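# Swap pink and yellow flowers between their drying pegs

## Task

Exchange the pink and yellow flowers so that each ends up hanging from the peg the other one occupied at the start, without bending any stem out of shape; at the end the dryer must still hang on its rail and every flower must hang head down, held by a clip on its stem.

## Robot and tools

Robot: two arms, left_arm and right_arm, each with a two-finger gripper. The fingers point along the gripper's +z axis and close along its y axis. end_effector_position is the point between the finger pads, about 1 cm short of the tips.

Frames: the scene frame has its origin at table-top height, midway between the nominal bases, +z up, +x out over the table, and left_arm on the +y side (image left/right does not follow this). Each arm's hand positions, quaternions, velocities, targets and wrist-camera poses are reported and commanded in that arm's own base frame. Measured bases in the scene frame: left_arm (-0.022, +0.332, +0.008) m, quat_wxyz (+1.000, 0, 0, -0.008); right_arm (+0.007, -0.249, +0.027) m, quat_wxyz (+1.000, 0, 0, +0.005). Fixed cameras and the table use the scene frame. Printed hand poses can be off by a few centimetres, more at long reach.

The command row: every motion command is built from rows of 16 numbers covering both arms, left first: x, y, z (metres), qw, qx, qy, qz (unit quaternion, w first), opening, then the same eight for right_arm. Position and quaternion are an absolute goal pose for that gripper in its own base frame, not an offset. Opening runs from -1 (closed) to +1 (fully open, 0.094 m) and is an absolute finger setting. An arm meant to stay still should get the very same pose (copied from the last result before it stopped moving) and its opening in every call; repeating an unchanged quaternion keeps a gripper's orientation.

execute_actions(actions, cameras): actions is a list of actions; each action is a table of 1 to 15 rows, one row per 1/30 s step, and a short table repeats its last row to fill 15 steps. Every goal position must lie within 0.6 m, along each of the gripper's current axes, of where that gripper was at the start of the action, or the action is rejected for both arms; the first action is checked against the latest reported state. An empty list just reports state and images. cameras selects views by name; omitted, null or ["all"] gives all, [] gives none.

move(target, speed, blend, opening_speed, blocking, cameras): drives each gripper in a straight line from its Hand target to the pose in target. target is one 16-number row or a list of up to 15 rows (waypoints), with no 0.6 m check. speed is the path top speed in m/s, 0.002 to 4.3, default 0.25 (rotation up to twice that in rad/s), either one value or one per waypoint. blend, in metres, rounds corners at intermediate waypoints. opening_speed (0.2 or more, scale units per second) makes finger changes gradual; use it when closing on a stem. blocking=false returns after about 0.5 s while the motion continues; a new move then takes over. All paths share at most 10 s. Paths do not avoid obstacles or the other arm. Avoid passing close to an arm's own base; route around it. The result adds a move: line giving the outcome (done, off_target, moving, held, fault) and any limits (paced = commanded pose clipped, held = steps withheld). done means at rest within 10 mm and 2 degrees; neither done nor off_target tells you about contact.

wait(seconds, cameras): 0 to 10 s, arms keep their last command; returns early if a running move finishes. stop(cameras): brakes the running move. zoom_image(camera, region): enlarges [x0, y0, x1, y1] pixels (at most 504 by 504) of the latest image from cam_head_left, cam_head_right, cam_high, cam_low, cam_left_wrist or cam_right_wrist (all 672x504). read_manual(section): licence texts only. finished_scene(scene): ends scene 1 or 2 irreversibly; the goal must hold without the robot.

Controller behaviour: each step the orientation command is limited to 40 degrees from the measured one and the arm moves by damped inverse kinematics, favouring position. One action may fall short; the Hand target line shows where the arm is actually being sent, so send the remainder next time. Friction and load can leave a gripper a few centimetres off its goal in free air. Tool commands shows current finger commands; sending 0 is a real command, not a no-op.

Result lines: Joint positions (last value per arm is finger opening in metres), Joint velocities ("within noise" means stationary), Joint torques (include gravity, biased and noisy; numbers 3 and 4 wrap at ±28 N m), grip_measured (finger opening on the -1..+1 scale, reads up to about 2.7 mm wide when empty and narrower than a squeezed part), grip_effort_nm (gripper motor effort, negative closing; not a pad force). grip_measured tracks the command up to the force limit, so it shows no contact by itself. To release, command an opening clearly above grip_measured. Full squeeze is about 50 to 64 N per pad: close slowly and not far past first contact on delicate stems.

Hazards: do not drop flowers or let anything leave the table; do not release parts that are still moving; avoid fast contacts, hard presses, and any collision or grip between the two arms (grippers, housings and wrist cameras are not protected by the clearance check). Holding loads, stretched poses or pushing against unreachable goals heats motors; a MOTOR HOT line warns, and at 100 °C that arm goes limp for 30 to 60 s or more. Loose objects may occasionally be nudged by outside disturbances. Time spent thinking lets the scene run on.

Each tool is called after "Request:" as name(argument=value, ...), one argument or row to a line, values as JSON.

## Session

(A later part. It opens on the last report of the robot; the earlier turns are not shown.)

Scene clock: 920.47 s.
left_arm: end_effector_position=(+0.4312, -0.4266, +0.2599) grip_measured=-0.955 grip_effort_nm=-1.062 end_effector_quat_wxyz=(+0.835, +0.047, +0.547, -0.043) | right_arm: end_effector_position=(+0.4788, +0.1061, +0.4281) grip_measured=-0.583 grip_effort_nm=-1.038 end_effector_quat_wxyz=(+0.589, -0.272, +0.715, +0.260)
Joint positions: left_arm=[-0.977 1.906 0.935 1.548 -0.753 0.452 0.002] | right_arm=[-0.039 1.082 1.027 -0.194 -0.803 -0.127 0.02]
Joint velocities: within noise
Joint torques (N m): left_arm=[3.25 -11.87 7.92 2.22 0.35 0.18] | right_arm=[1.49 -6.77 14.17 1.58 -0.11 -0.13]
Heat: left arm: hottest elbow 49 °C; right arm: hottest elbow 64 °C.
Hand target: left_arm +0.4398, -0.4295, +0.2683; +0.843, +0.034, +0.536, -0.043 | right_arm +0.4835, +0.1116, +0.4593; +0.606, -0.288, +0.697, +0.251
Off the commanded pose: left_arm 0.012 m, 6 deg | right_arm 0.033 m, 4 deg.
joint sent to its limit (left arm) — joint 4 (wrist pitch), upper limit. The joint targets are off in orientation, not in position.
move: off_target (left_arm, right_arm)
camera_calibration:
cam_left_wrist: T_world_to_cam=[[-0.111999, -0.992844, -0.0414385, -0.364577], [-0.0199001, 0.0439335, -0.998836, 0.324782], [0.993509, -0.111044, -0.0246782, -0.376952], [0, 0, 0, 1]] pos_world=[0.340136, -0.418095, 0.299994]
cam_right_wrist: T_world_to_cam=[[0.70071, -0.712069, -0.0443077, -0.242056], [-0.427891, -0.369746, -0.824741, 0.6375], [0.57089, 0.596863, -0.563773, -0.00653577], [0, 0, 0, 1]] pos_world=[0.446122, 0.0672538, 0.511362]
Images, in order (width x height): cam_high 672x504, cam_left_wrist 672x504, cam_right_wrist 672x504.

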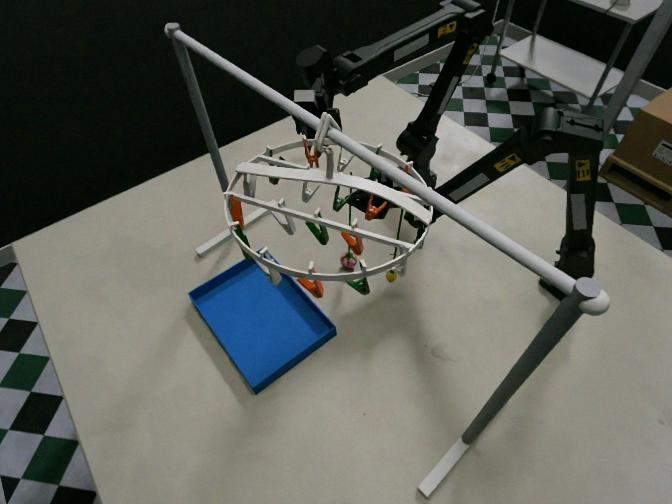

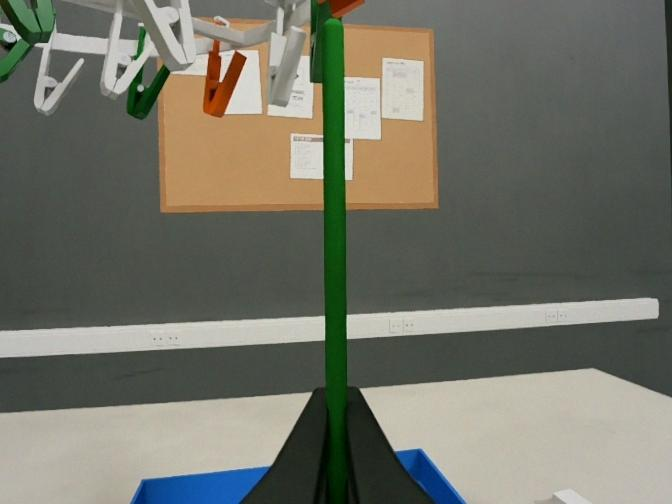

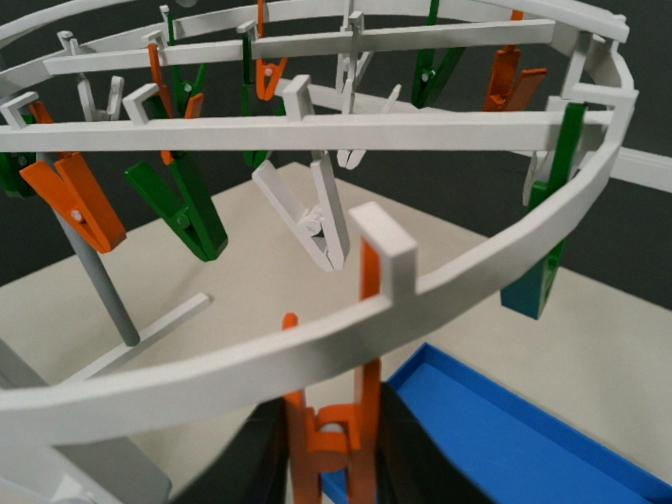

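Request:
move(
  target=[
    [0.502,-0.443,0.290,0.8608,0.0221,0.507,-0.0376,-1,0.4855,0.112,0.460,0.6061,-0.2888,0.6973,0.2511,-1],
  ],
  speed=0.1,
  cameras=["cam_right_wrist","cam_left_wrist"],
)

Request:
zoom_image(
  camera="cam_right_wrist",
  region=[240, 380, 440, 504],
)

Scene clock: 927.93 s.
left_arm: end_effector_position=(+0.4919, -0.4362, +0.2855) grip_measured=-0.955 grip_effort_nm=-1.067 end_effector_quat_wxyz=(+0.858, +0.025, +0.512, -0.040) | right_arm: end_effector_position=(+0.4788, +0.1061, +0.4281) grip_measured=-0.583 grip_effort_nm=-1.028 end_effector_quat_wxyz=(+0.589, -0.272, +0.715, +0.260)
Joint positions: left_arm=[-0.892 1.984 1.114 1.527 -0.68 0.453 0.002] | right_arm=[-0.039 1.082 1.027 -0.194 -0.803 -0.127 0.02]
Joint velocities: within noise
Joint torques (N m): left_arm=[3.02 -13.04 8.88 0.96 0.35 0.15] | right_arm=[1.49 -7 14.19 1.58 -0.12 -0.13]
Heat: left arm: hottest elbow 50 °C; right arm: hottest elbow 64 °C.
Hand target: left_arm +0.5015, -0.4424, +0.2900; +0.861, +0.022, +0.507, -0.038 | right_arm +0.4835, +0.1115, +0.4593; +0.606, -0.288, +0.697, +0.251
Off the commanded pose: left_arm 0.013 m, 1 deg | right_arm 0.033 m, 4 deg.
move: off_target (left_arm, right_arm)
camera_calibration:
cam_left_wrist: T_world_to_cam=[[-0.0840767, -0.996397, -0.0111809, -0.39014], [0.0608884, 0.00606255, -0.998126, 0.295461], [0.994597, -0.0846, 0.0601592, -0.450954], [0, 0, 0, 1]] pos_world=[0.397726, -0.428676, 0.317674]
cam_right_wrist: T_world_to_cam=[[0.70071, -0.712069, -0.0443077, -0.242056], [-0.427891, -0.369746, -0.824741, 0.6375], [0.57089, 0.596863, -0.563773, -0.00653577], [0, 0, 0, 1]] pos_world=[0.446122, 0.0672538, 0.511362]
Images, in order (width x height): cam_left_wrist 672x504, cam_right_wrist 672x504.

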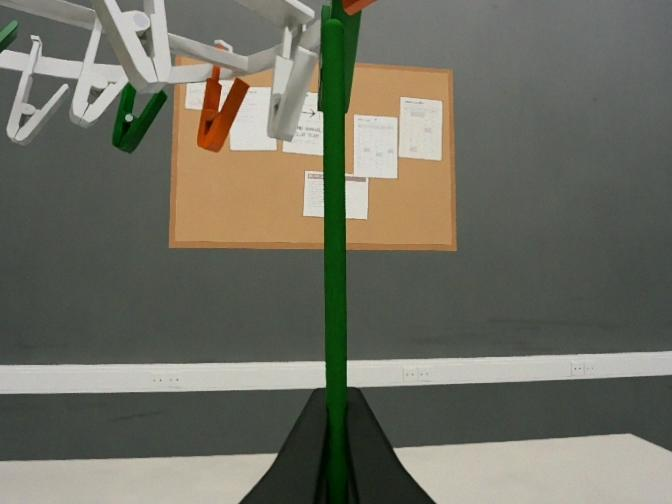

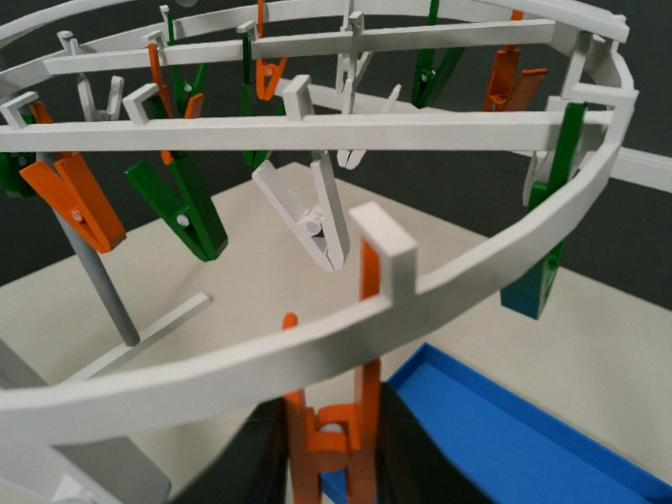

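Scaled by 2.520 from the camera's 672x504 image, which has a finer 960x720 frame.

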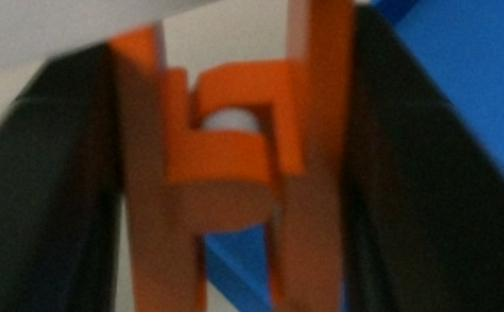

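Request:
move(
  target=[
    [0.534,-0.453,0.290,0.8608,0.0221,0.507,-0.0376,-1,0.4855,0.112,0.460,0.6061,-0.2888,0.6973,0.2511,-1],
  ],
  speed=0.1,
  cameras=["cam_right_wrist","cam_left_wrist"],
)

Request:
zoom_image(
  camera="cam_right_wrist",
  region=[240, 380, 440, 504],
)

Scene clock: 933.40 s.
left_arm: end_effector_position=(+0.5236, -0.4468, +0.2852) grip_measured=-0.955 grip_effort_nm=-1.062 end_effector_quat_wxyz=(+0.858, +0.030, +0.512, -0.032) | right_arm: end_effector_position=(+0.4788, +0.1061, +0.4281) grip_measured=-0.583 grip_effort_nm=-1.033 end_effector_quat_wxyz=(+0.589, -0.272, +0.715, +0.260)
Joint positions: left_arm=[-0.86 2.032 1.206 1.467 -0.655 0.448 0.002] | right_arm=[-0.039 1.082 1.027 -0.194 -0.803 -0.127 0.02]
Joint velocities: within noise
Joint torques (N m): left_arm=[3.02 -14.21 9.24 0.91 0.35 -0.06] | right_arm=[1.55 -6.83 14.15 1.58 -0.12 -0.13]
Heat: left arm: hottest elbow 50 °C; right arm: hottest elbow 64 °C.
Hand target: left_arm +0.5334, -0.4523, +0.2900; +0.861, +0.022, +0.507, -0.038 | right_arm +0.4835, +0.1115, +0.4593; +0.606, -0.288, +0.697, +0.251
Off the commanded pose: left_arm 0.013 m, 1 deg | right_arm 0.033 m, 4 deg.
move: off_target (left_arm, right_arm)
camera_calibration:
cam_left_wrist: T_world_to_cam=[[-0.0750219, -0.996774, -0.0285069, -0.398098], [0.0616502, 0.0238965, -0.997812, 0.300729], [0.995274, -0.0766152, 0.0596586, -0.480008], [0, 0, 0, 1]] pos_world=[0.429334, -0.440776, 0.317359]
cam_right_wrist: T_world_to_cam=[[0.70071, -0.712069, -0.0443077, -0.242056], [-0.427891, -0.369746, -0.824741, 0.6375], [0.57089, 0.596863, -0.563773, -0.00653577], [0, 0, 0, 1]] pos_world=[0.446122, 0.0672538, 0.511362]
Images, in order (width x height): cam_left_wrist 672x504, cam_right_wrist 672x504.

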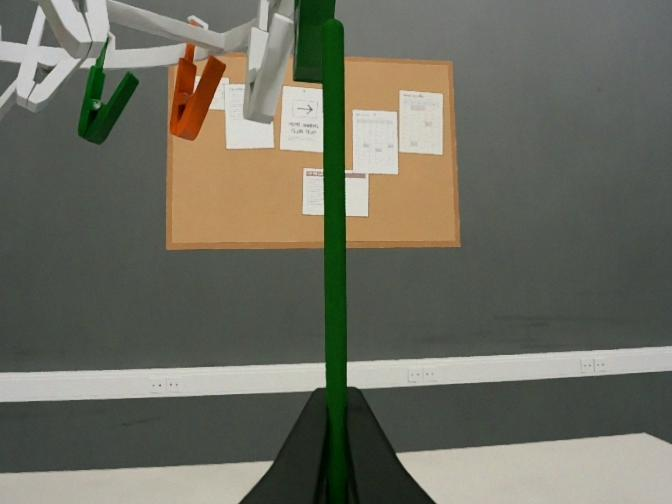

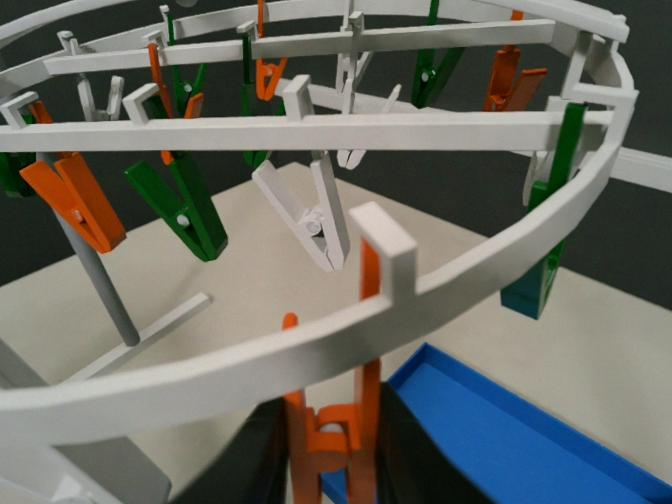

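Scaled by 2.520 from the camera's 672x504 image, which has a finer 960x720 frame.

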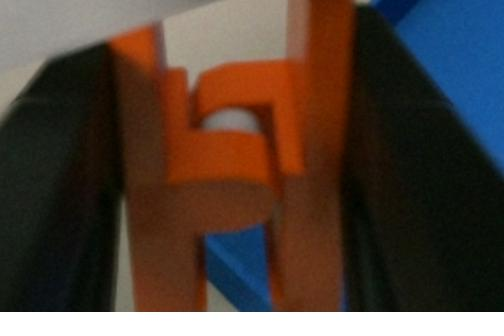

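Request:
execute_actions(
  actions=[],
  cameras=["cam_head_left","cam_head_right","cam_low","cam_high"],
)

Request:
zoom_image(
  camera="cam_head_left",
  region=[270, 0, 450, 135],
)

Request:
zoom_image(
  camera="cam_head_right",
  region=[220, 0, 420, 150],
)

Request:
zoom_image(
  camera="cam_high",
  region=[270, 120, 420, 280],
)

Scene clock: 945.67 s.
left_arm: end_effector_position=(+0.5237, -0.4469, +0.2850) grip_measured=-0.955 grip_effort_nm=-1.062 end_effector_quat_wxyz=(+0.858, +0.030, +0.512, -0.032) | right_arm: end_effector_position=(+0.4787, +0.1063, +0.4279) grip_measured=-0.583 grip_effort_nm=-1.033 end_effector_quat_wxyz=(+0.589, -0.272, +0.715, +0.261)
Joint positions: left_arm=[-0.86 2.032 1.206 1.466 -0.655 0.447 0.002] | right_arm=[-0.039 1.082 1.027 -0.194 -0.803 -0.127 0.02]
Joint velocities: within noise
Joint torques (N m): left_arm=[3.02 -14.27 9.16 1.02 0.34 -0.06] | right_arm=[1.38 -6.83 14.19 1.48 -0.12 -0.13]
Heat: left arm: hottest elbow 53 °C; right arm: hottest elbow 64 °C.
Hand target: left_arm +0.5335, -0.4523, +0.2898; +0.861, +0.022, +0.507, -0.037 | right_arm +0.4835, +0.1116, +0.4593; +0.606, -0.288, +0.697, +0.251
Tool commands: left_gripper/opening=-1.0 right_gripper/opening=-1.0
Off the commanded pose: left_arm 0.013 m, 1 deg | right_arm 0.033 m, 4 deg.
Images, in order (width x height): cam_head_left 672x504, cam_head_right 672x504, cam_high 672x504, cam_low 672x504.

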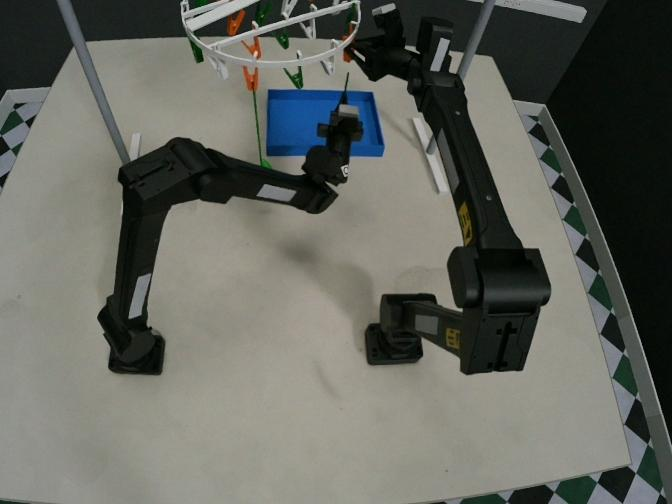

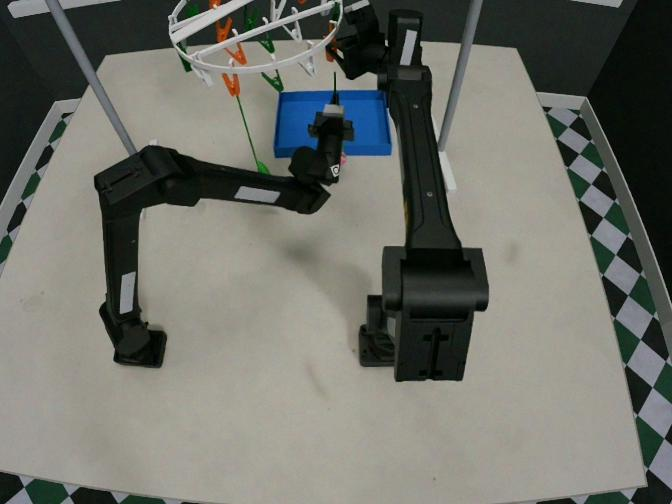

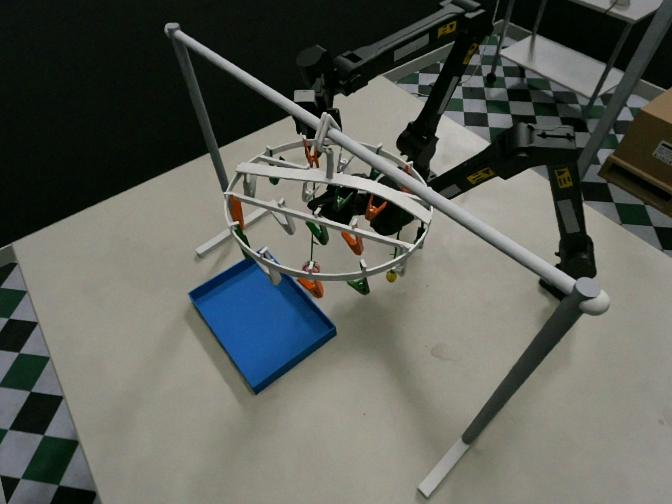

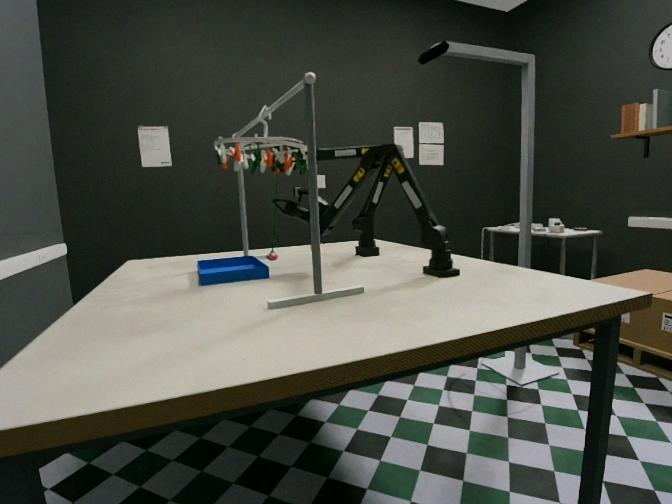

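Scaled by 2.800 from the camera's 672x504 image, which has a finer 960x720 frame.

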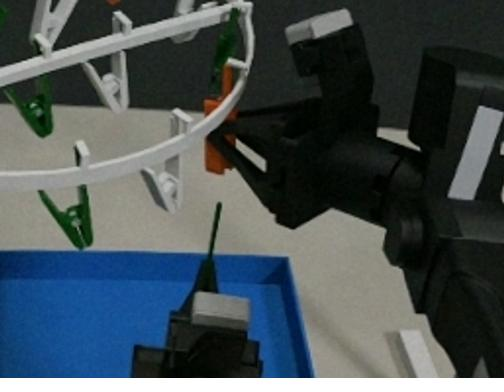

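Scaled by 2.520 from the camera's 672x504 image, which has a finer 960x720 frame.

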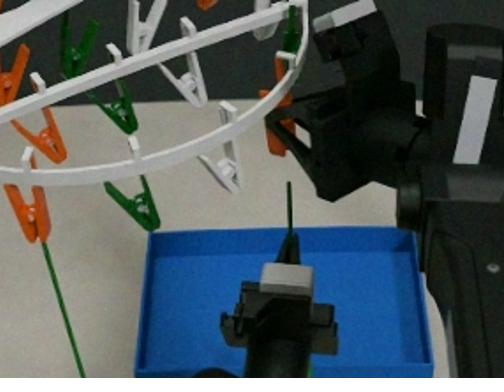

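Scaled by 3.150 from the camera's 672x504 image, which has a finer 960x720 frame.

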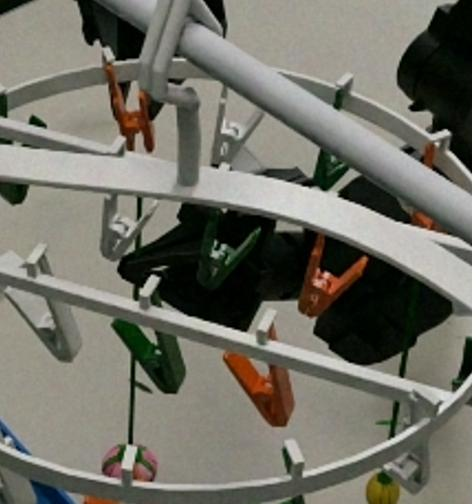

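Request:
move(
  target=[
    [0.5095,-0.441,0.290,0.8608,0.0221,0.507,-0.0376,-1,0.4855,0.112,0.460,0.6061,-0.2888,0.6973,0.2511,-1],
  ],
  speed=0.1,
  cameras=["cam_head_left","cam_head_right"],
)

Request:
zoom_image(
  camera="cam_head_left",
  region=[300, 20, 400, 95],
)

Request:
zoom_image(
  camera="cam_head_right",
  region=[290, 20, 390, 95],
)

Scene clock: 957.93 s.
left_arm: end_effector_position=(+0.5176, -0.4404, +0.2725) grip_measured=-0.955 grip_effort_nm=-1.067 end_effector_quat_wxyz=(+0.854, +0.032, +0.519, -0.028) | right_arm: end_effector_position=(+0.4787, +0.1063, +0.4279) grip_measured=-0.583 grip_effort_nm=-1.033 end_effector_quat_wxyz=(+0.589, -0.272, +0.715, +0.261)
Joint positions: left_arm=[-0.863 2.032 1.17 1.487 -0.665 0.447 0.002] | right_arm=[-0.039 1.082 1.027 -0.194 -0.803 -0.127 0.02]
Joint velocities: within noise
Joint torques (N m): left_arm=[1.96 -17.14 5.9 2.21 0.14 0.1] | right_arm=[1.49 -6.89 14.09 1.57 -0.11 -0.12]
Heat: left arm: hottest elbow 55 °C; right arm: hottest elbow 64 °C.
Hand target: left_arm +0.5097, -0.4410, +0.2897; +0.861, +0.022, +0.507, -0.038 | right_arm +0.4835, +0.1116, +0.4593; +0.606, -0.288, +0.697, +0.251
Off the commanded pose: left_arm 0.019 m, 2 deg | right_arm 0.033 m, 4 deg.
move: off_target (left_arm, right_arm)
Images, in order (width x height): cam_head_left 672x504, cam_head_right 672x504.

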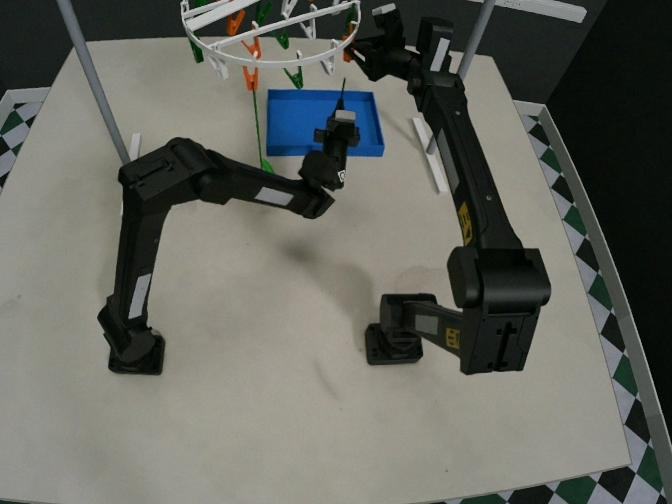

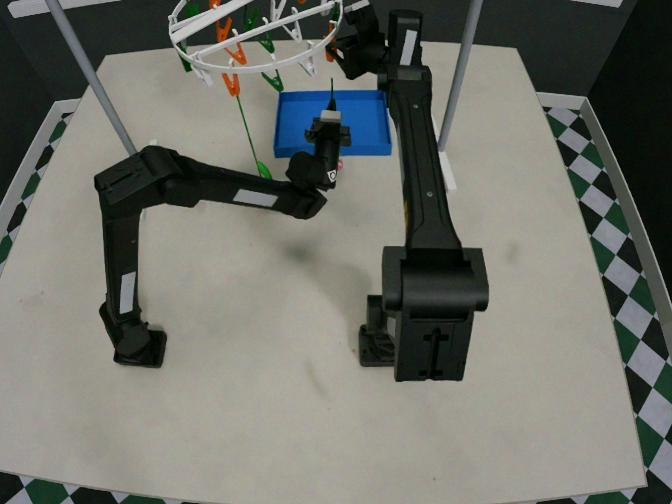

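Scaled by 5.040 from the camera's 672x504 image, which has a finer 960x720 frame.

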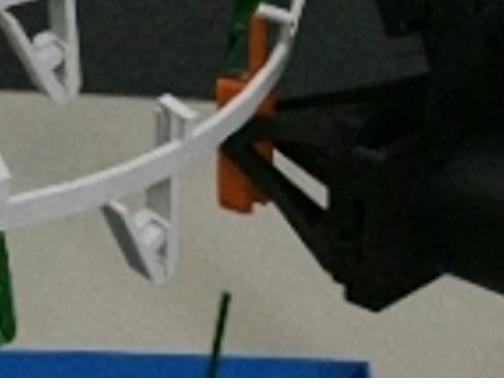

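Scaled by 5.040 from the camera's 672x504 image, which has a finer 960x720 frame.

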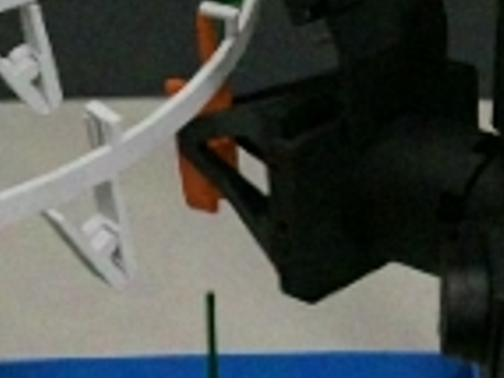

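Request:
move(
  target=[
    [0.515,-0.441,0.322,0.8608,0.0221,0.507,-0.0376,-1,0.4855,0.112,0.460,0.6061,-0.2888,0.6973,0.2511,-1],
  ],
  speed=0.1,
  cameras=["cam_head_left","cam_head_right","cam_right_wrist","cam_left_wrist"],
)

Request:
zoom_image(
  camera="cam_head_left",
  region=[300, 20, 400, 95],
)

Request:
zoom_image(
  camera="cam_head_right",
  region=[290, 20, 390, 95],
)

Request:
zoom_image(
  camera="cam_right_wrist",
  region=[240, 380, 440, 504],
)

Scene clock: 967.07 s.
left_arm: end_effector_position=(+0.5154, -0.4381, +0.3035) grip_measured=-0.955 grip_effort_nm=-1.067 end_effector_quat_wxyz=(+0.856, +0.029, +0.516, -0.030) | right_arm: end_effector_position=(+0.4787, +0.1063, +0.4279) grip_measured=-0.583 grip_effort_nm=-1.038 end_effector_quat_wxyz=(+0.589, -0.272, +0.715, +0.261)
Joint positions: left_arm=[-0.863 1.971 1.17 1.435 -0.664 0.447 0.002] | right_arm=[-0.039 1.082 1.027 -0.194 -0.803 -0.127 0.02]
Joint velocities: within noise
Joint torques (N m): left_arm=[2.37 -16.5 7.61 1.17 0.35 0.05] | right_arm=[1.44 -6.77 14.19 1.59 -0.12 -0.14]
Heat: left arm: hottest elbow 53 °C; right arm: hottest elbow 65 °C.
Hand target: left_arm +0.5147, -0.4406, +0.3220; +0.861, +0.022, +0.507, -0.038 | right_arm +0.4835, +0.1116, +0.4593; +0.606, -0.288, +0.697, +0.251
Off the commanded pose: left_arm 0.019 m, 2 deg | right_arm 0.033 m, 4 deg.
move: off_target (left_arm, right_arm)
camera_calibration:
cam_left_wrist: T_world_to_cam=[[-0.0709054, -0.997073, -0.028597, -0.391621], [0.0531719, 0.0248503, -0.998276, 0.324235], [0.996065, -0.0723038, 0.0512542, -0.46818], [0, 0, 0, 1]] pos_world=[0.421329, -0.432383, 0.336473]
cam_right_wrist: T_world_to_cam=[[0.700934, -0.711812, -0.0448967, -0.241805], [-0.428412, -0.369866, -0.824416, 0.637529], [0.570223, 0.597095, -0.564201, -0.00615248], [0, 0, 0, 1]] pos_world=[0.446122, 0.0673543, 0.511261]
Images, in order (width x height): cam_head_left 672x504, cam_head_right 672x504, cam_left_wrist 672x504, cam_right_wrist 672x504.

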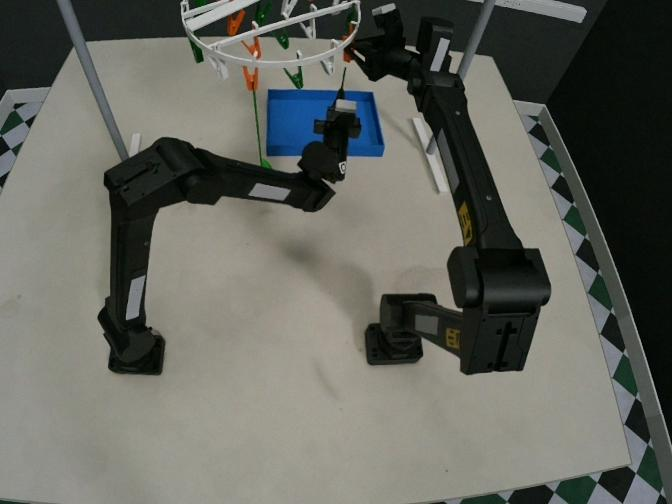

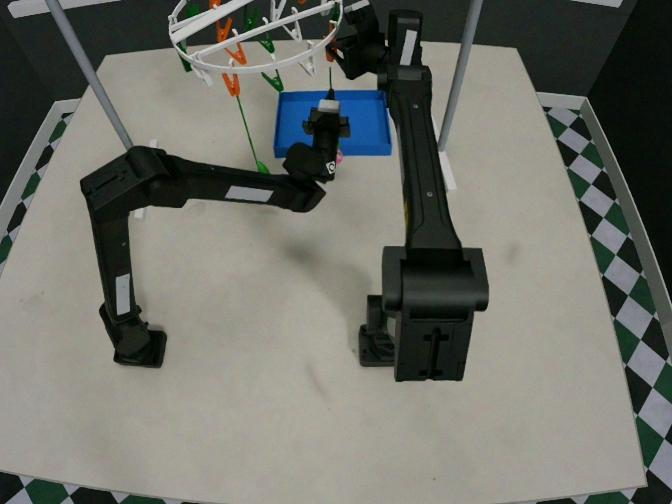

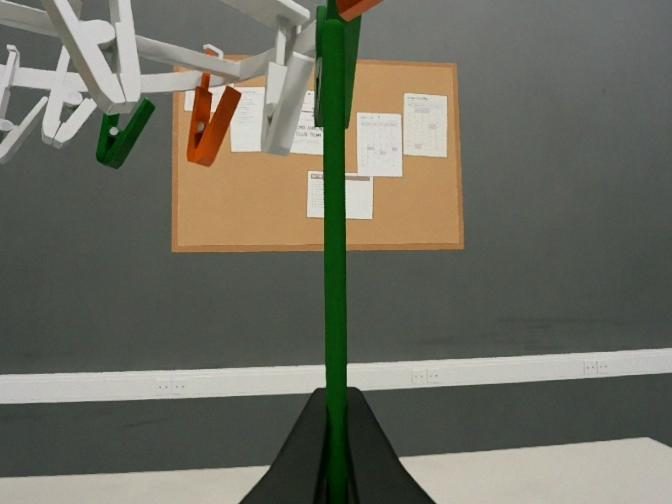

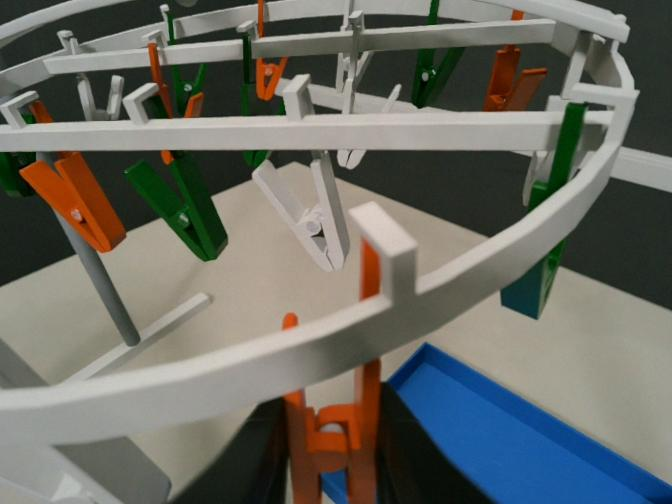

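Scaled by 5.040 from the camera's 672x504 image, which has a finer 960x720 frame.

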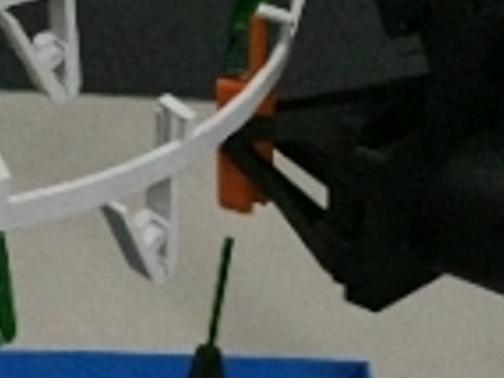

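Scaled by 5.040 from the camera's 672x504 image, which has a finer 960x720 frame.

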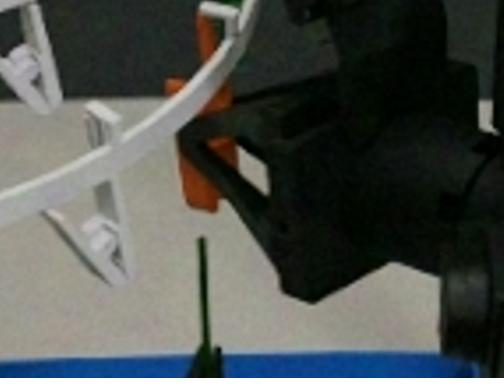

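Scaled by 2.520 from the camera's 672x504 image, which has a finer 960x720 frame.

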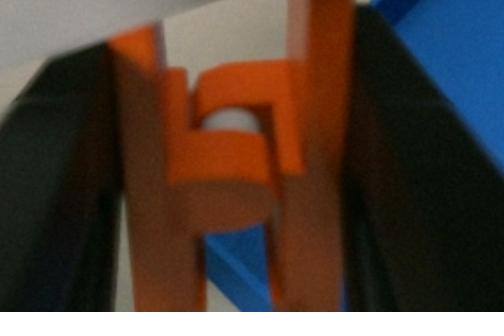

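Request:
move(
  target=[
    [0.514,-0.441,0.335,0.8608,0.0221,0.507,-0.0376,-1,0.4855,0.112,0.460,0.6061,-0.2888,0.6973,0.2511,-1],
  ],
  speed=0.05,
  cameras=["cam_head_left","cam_head_right","cam_right_wrist"],
)

Request:
zoom_image(
  camera="cam_head_left",
  region=[320, 40, 370, 78],
)

Request:
zoom_image(
  camera="cam_head_right",
  region=[310, 40, 360, 78],
)

Request:
zoom_image(
  camera="cam_right_wrist",
  region=[240, 380, 440, 504],
)

Scene clock: 973.43 s.
left_arm: end_effector_position=(+0.5153, -0.4379, +0.3121) grip_measured=-0.955 grip_effort_nm=-1.067 end_effector_quat_wxyz=(+0.855, +0.031, +0.518, -0.029) | right_arm: end_effector_position=(+0.4787, +0.1063, +0.4279) grip_measured=-0.583 grip_effort_nm=-1.033 end_effector_quat_wxyz=(+0.589, -0.272, +0.715, +0.261)
Joint positions: left_arm=[-0.863 1.95 1.17 1.408 -0.664 0.447 0.002] | right_arm=[-0.039 1.082 1.027 -0.194 -0.803 -0.127 0.02]
Joint velocities: within noise
Joint torques (N m): left_arm=[2.26 -16.67 7.97 1.06 0.31 0.06] | right_arm=[1.44 -6.89 14.22 1.57 -0.11 -0.14]
Heat: left arm: hottest elbow 53 °C; right arm: hottest elbow 65 °C.
Hand target: left_arm +0.5136, -0.4404, +0.3348; +0.861, +0.022, +0.507, -0.037 | right_arm +0.4835, +0.1116, +0.4593; +0.606, -0.288, +0.697, +0.251
Off the commanded pose: left_arm 0.023 m, 2 deg | right_arm 0.033 m, 4 deg.
move: off_target (left_arm, right_arm)
camera_calibration:
cam_right_wrist: T_world_to_cam=[[0.700934, -0.711812, -0.0448967, -0.241805], [-0.428412, -0.369866, -0.824416, 0.637529], [0.570223, 0.597095, -0.564201, -0.00615248], [0, 0, 0, 1]] pos_world=[0.446122, 0.0673543, 0.511261]
Images, in order (width x height): cam_head_left 672x504, cam_head_right 672x504, cam_right_wrist 672x504.

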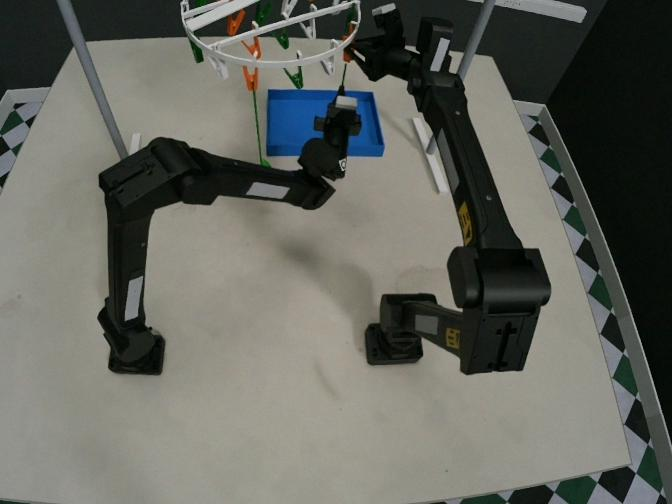

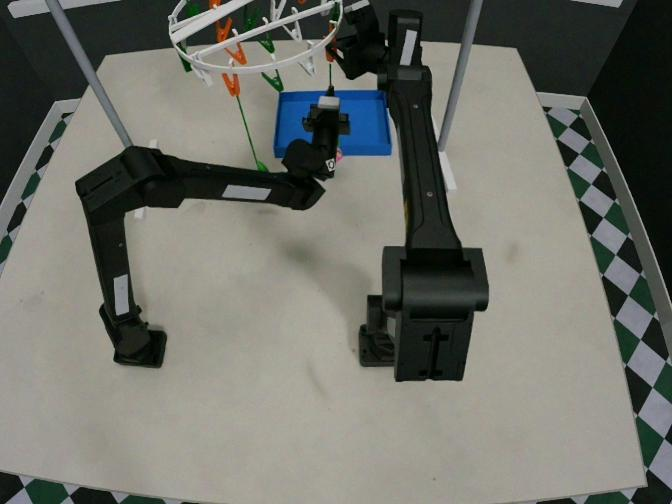

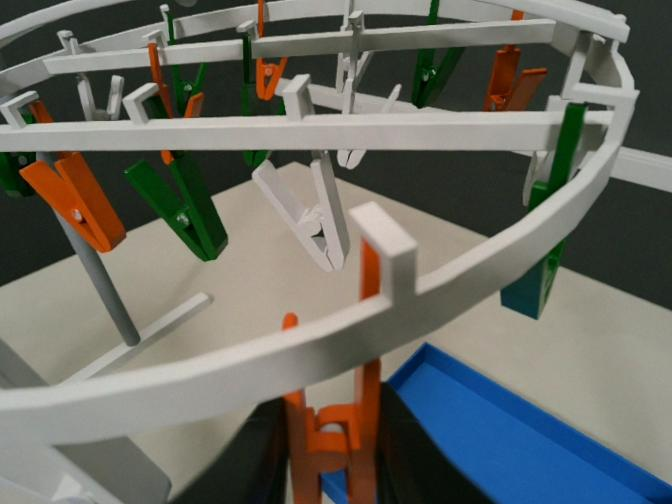

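Scaled by 10.080 from the camera's 672x504 image, which has a finer 960x720 frame.

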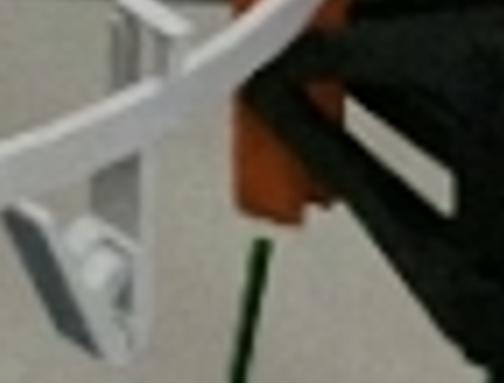

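Scaled by 10.080 from the camera's 672x504 image, which has a finer 960x720 frame.

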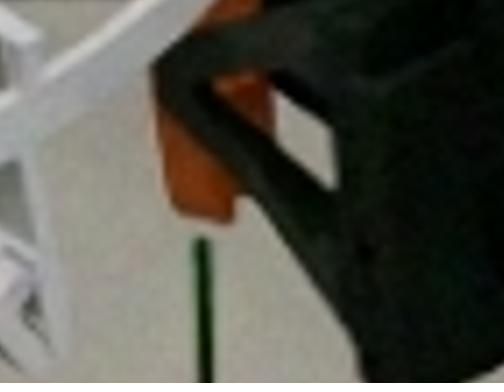

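Scaled by 2.520 from the camera's 672x504 image, which has a finer 960x720 frame.

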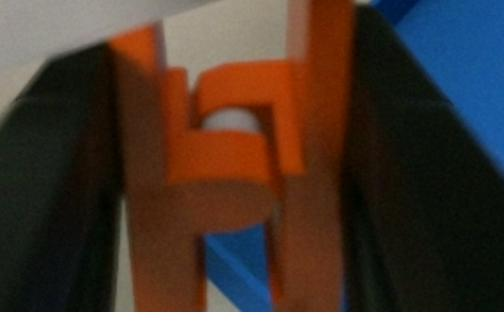

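Request:
move(
  target=[
    [0.500,-0.451,0.343,0.8608,0.0221,0.507,-0.0376,-1,0.4855,0.112,0.460,0.6061,-0.2888,0.6973,0.2511,-1],
  ],
  speed=0.05,
  cameras=["cam_right_wrist"],
)

Request:
zoom_image(
  camera="cam_right_wrist",
  region=[240, 380, 440, 504],
)

Scene clock: 983.70 s.
left_arm: end_effector_position=(+0.5023, -0.4475, +0.3187) grip_measured=-0.955 grip_effort_nm=-1.062 end_effector_quat_wxyz=(+0.854, +0.031, +0.518, -0.033) | right_arm: end_effector_position=(+0.4787, +0.1063, +0.4279) grip_measured=-0.583 grip_effort_nm=-1.038 end_effector_quat_wxyz=(+0.589, -0.272, +0.715, +0.261)
Joint positions: left_arm=[-0.891 1.938 1.17 1.407 -0.684 0.46 0.002] | right_arm=[-0.039 1.082 1.027 -0.194 -0.803 -0.127 0.02]
Joint velocities: within noise
Joint torques (N m): left_arm=[2.02 -16.73 8.17 0.99 0.17 0.15] | right_arm=[1.49 -6.71 14.22 1.54 -0.12 -0.14]
Heat: left arm: hottest elbow 52 °C; right arm: hottest elbow 65 °C.
Hand target: left_arm +0.4996, -0.4503, +0.3428; +0.861, +0.022, +0.507, -0.038 | right_arm +0.4835, +0.1116, +0.4593; +0.606, -0.288, +0.697, +0.251
Off the commanded pose: left_arm 0.025 m, 2 deg | right_arm 0.033 m, 4 deg.
move: off_target (left_arm, right_arm)
camera_calibration:
cam_right_wrist: T_world_to_cam=[[0.700934, -0.711812, -0.0448967, -0.241805], [-0.428412, -0.369866, -0.824416, 0.637529], [0.570223, 0.597095, -0.564201, -0.00615248], [0, 0, 0, 1]] pos_world=[0.446122, 0.0673543, 0.511261]
Images, in order (width x height): cam_right_wrist 672x504.

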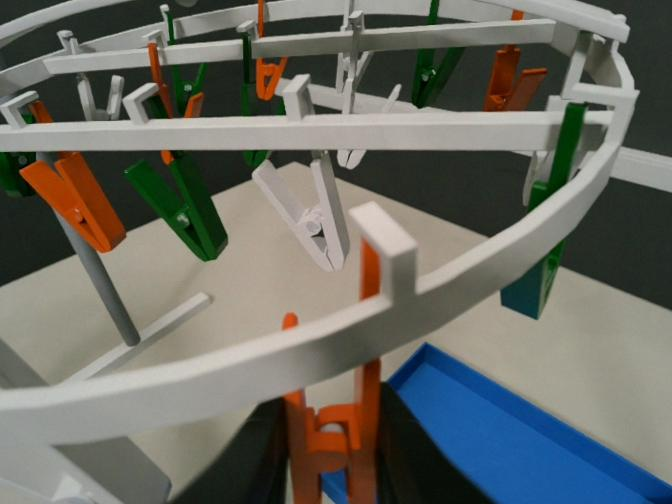

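Scaled by 2.520 from the camera's 672x504 image, which has a finer 960x720 frame.

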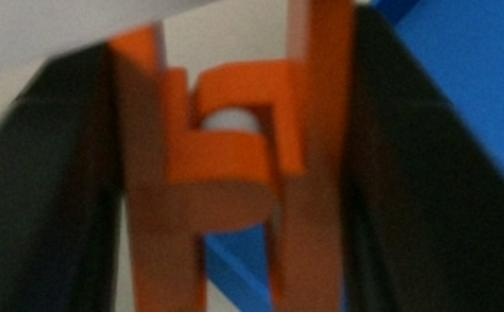

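Request:
move(
  target=[
    [0.499,-0.451,0.357,0.8608,0.0221,0.507,-0.0376,-1,0.4855,0.112,0.460,0.6061,-0.2888,0.6973,0.2511,-1],
  ],
  speed=0.05,
  cameras=["cam_head_left","cam_head_right","cam_right_wrist"],
)

Request:
zoom_image(
  camera="cam_head_left",
  region=[320, 40, 370, 78],
)

Request:
zoom_image(
  camera="cam_head_right",
  region=[310, 40, 360, 78],
)

Request:
zoom_image(
  camera="cam_right_wrist",
  region=[240, 380, 440, 504],
)

Scene clock: 988.70 s.
left_arm: end_effector_position=(+0.5015, -0.4462, +0.3308) grip_measured=-0.955 grip_effort_nm=-1.062 end_effector_quat_wxyz=(+0.854, +0.032, +0.519, -0.031) | right_arm: end_effector_position=(+0.4787, +0.1063, +0.4279) grip_measured=-0.583 grip_effort_nm=-1.033 end_effector_quat_wxyz=(+0.589, -0.272, +0.715, +0.261)
Joint positions: left_arm=[-0.891 1.911 1.17 1.376 -0.685 0.462 0.002] | right_arm=[-0.039 1.082 1.027 -0.194 -0.803 -0.127 0.02]
Joint velocities: within noise
Joint torques (N m): left_arm=[1.96 -16.38 8.73 1.01 0.16 0.17] | right_arm=[1.55 -6.95 14.17 1.58 -0.11 -0.14]
Heat: left arm: hottest elbow 52 °C; right arm: hottest elbow 65 °C.
Hand target: left_arm +0.4984, -0.4501, +0.3569; +0.861, +0.022, +0.507, -0.038 | right_arm +0.4835, +0.1116, +0.4593; +0.606, -0.288, +0.697, +0.251
Off the commanded pose: left_arm 0.027 m, 2 deg | right_arm 0.033 m, 4 deg.
move: off_target (left_arm, right_arm)
camera_calibration:
cam_right_wrist: T_world_to_cam=[[0.700934, -0.711812, -0.0448967, -0.241805], [-0.428412, -0.369866, -0.824416, 0.637529], [0.570223, 0.597095, -0.564201, -0.00615248], [0, 0, 0, 1]] pos_world=[0.446122, 0.0673543, 0.511261]
Images, in order (width x height): cam_head_left 672x504, cam_head_right 672x504, cam_right_wrist 672x504.

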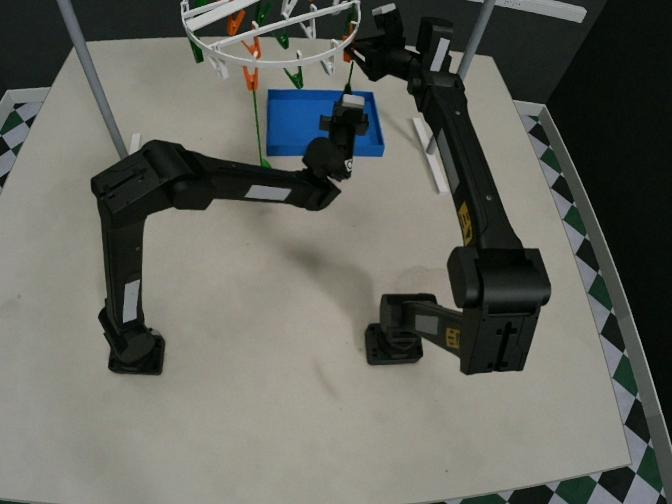

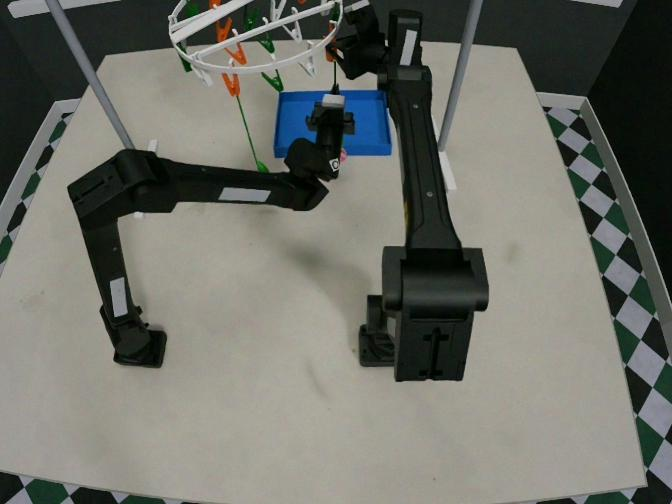

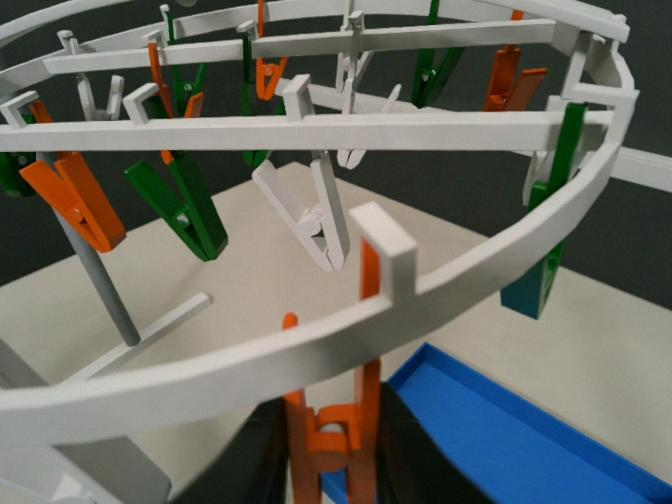

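Scaled by 10.080 from the camera's 672x504 image, which has a finer 960x720 frame.

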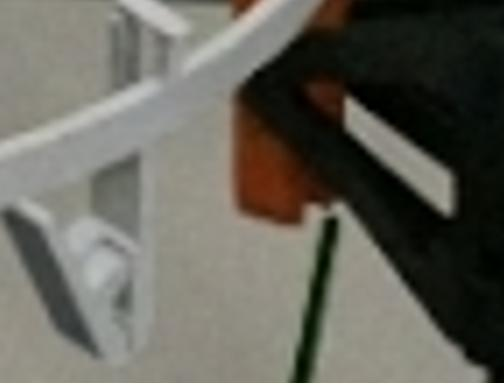

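Scaled by 10.080 from the camera's 672x504 image, which has a finer 960x720 frame.

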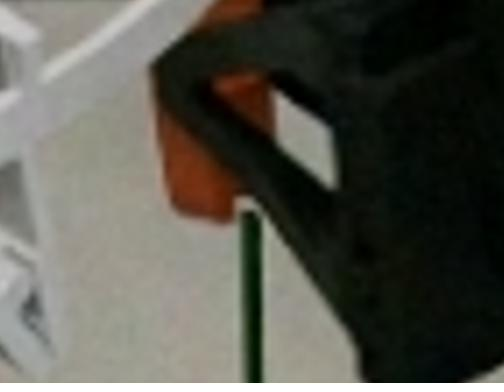

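Scaled by 2.520 from the camera's 672x504 image, which has a finer 960x720 frame.

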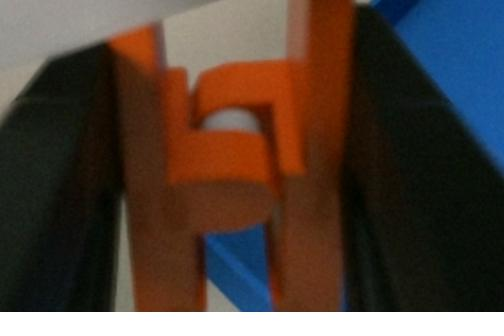

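Request:
move(
  target=[
    [0.499,-0.451,0.364,0.8608,0.0221,0.507,-0.0376,-1,0.4855,0.112,0.460,0.6061,-0.2888,0.6973,0.2511,-1],
  ],
  speed=0.04,
  cameras=["cam_head_left","cam_head_right"],
)

Request:
zoom_image(
  camera="cam_head_left",
  region=[320, 40, 370, 78],
)

Request:
zoom_image(
  camera="cam_head_right",
  region=[310, 40, 360, 78],
)

Scene clock: 994.30 s.
left_arm: end_effector_position=(+0.5014, -0.4460, +0.3347) grip_measured=-0.955 grip_effort_nm=-1.067 end_effector_quat_wxyz=(+0.853, +0.034, +0.520, -0.030) | right_arm: end_effector_position=(+0.4787, +0.1063, +0.4279) grip_measured=-0.583 grip_effort_nm=-1.038 end_effector_quat_wxyz=(+0.589, -0.272, +0.715, +0.261)
Joint positions: left_arm=[-0.891 1.9 1.17 1.361 -0.685 0.463 0.002] | right_arm=[-0.039 1.082 1.027 -0.194 -0.803 -0.127 0.02]
Joint velocities: within noise
Joint torques (N m): left_arm=[1.96 -16.5 9.05 0.99 0.16 0.17] | right_arm=[1.38 -6.65 14.19 1.59 -0.12 -0.12]
Heat: left arm: hottest elbow 52 °C; right arm: hottest elbow 66 °C.
Hand target: left_arm +0.4982, -0.4499, +0.3638; +0.861, +0.022, +0.507, -0.038 | right_arm +0.4835, +0.1116, +0.4593; +0.606, -0.288, +0.697, +0.251
Off the commanded pose: left_arm 0.030 m, 2 deg | right_arm 0.033 m, 4 deg.
move: off_target (left_arm, right_arm)
Images, in order (width x height): cam_head_left 672x504, cam_head_right 672x504.

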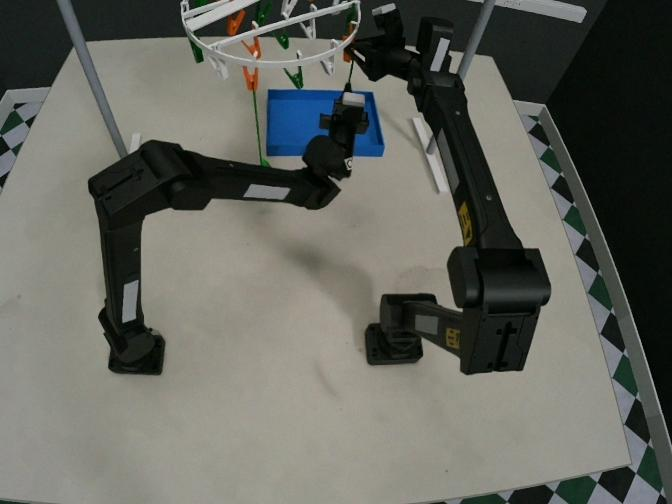

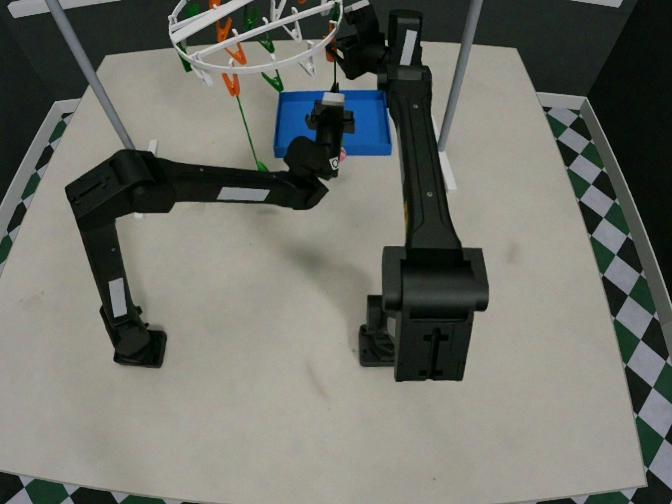

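Scaled by 10.080 from the camera's 672x504 image, which has a finer 960x720 frame.

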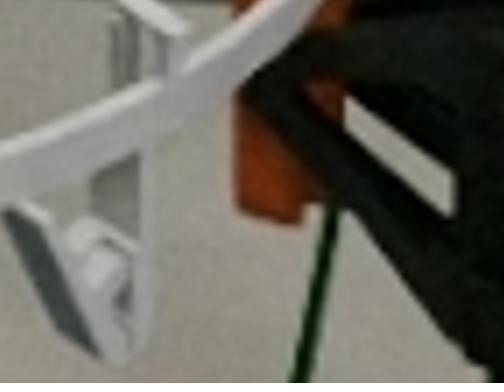

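Scaled by 10.080 from the camera's 672x504 image, which has a finer 960x720 frame.

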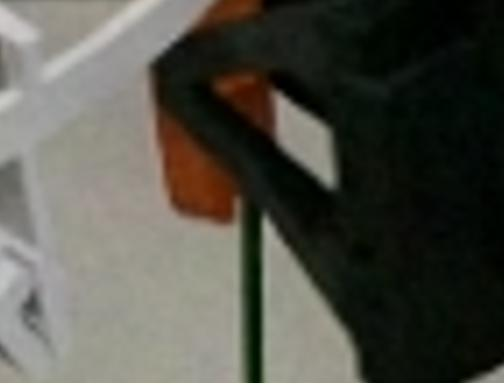

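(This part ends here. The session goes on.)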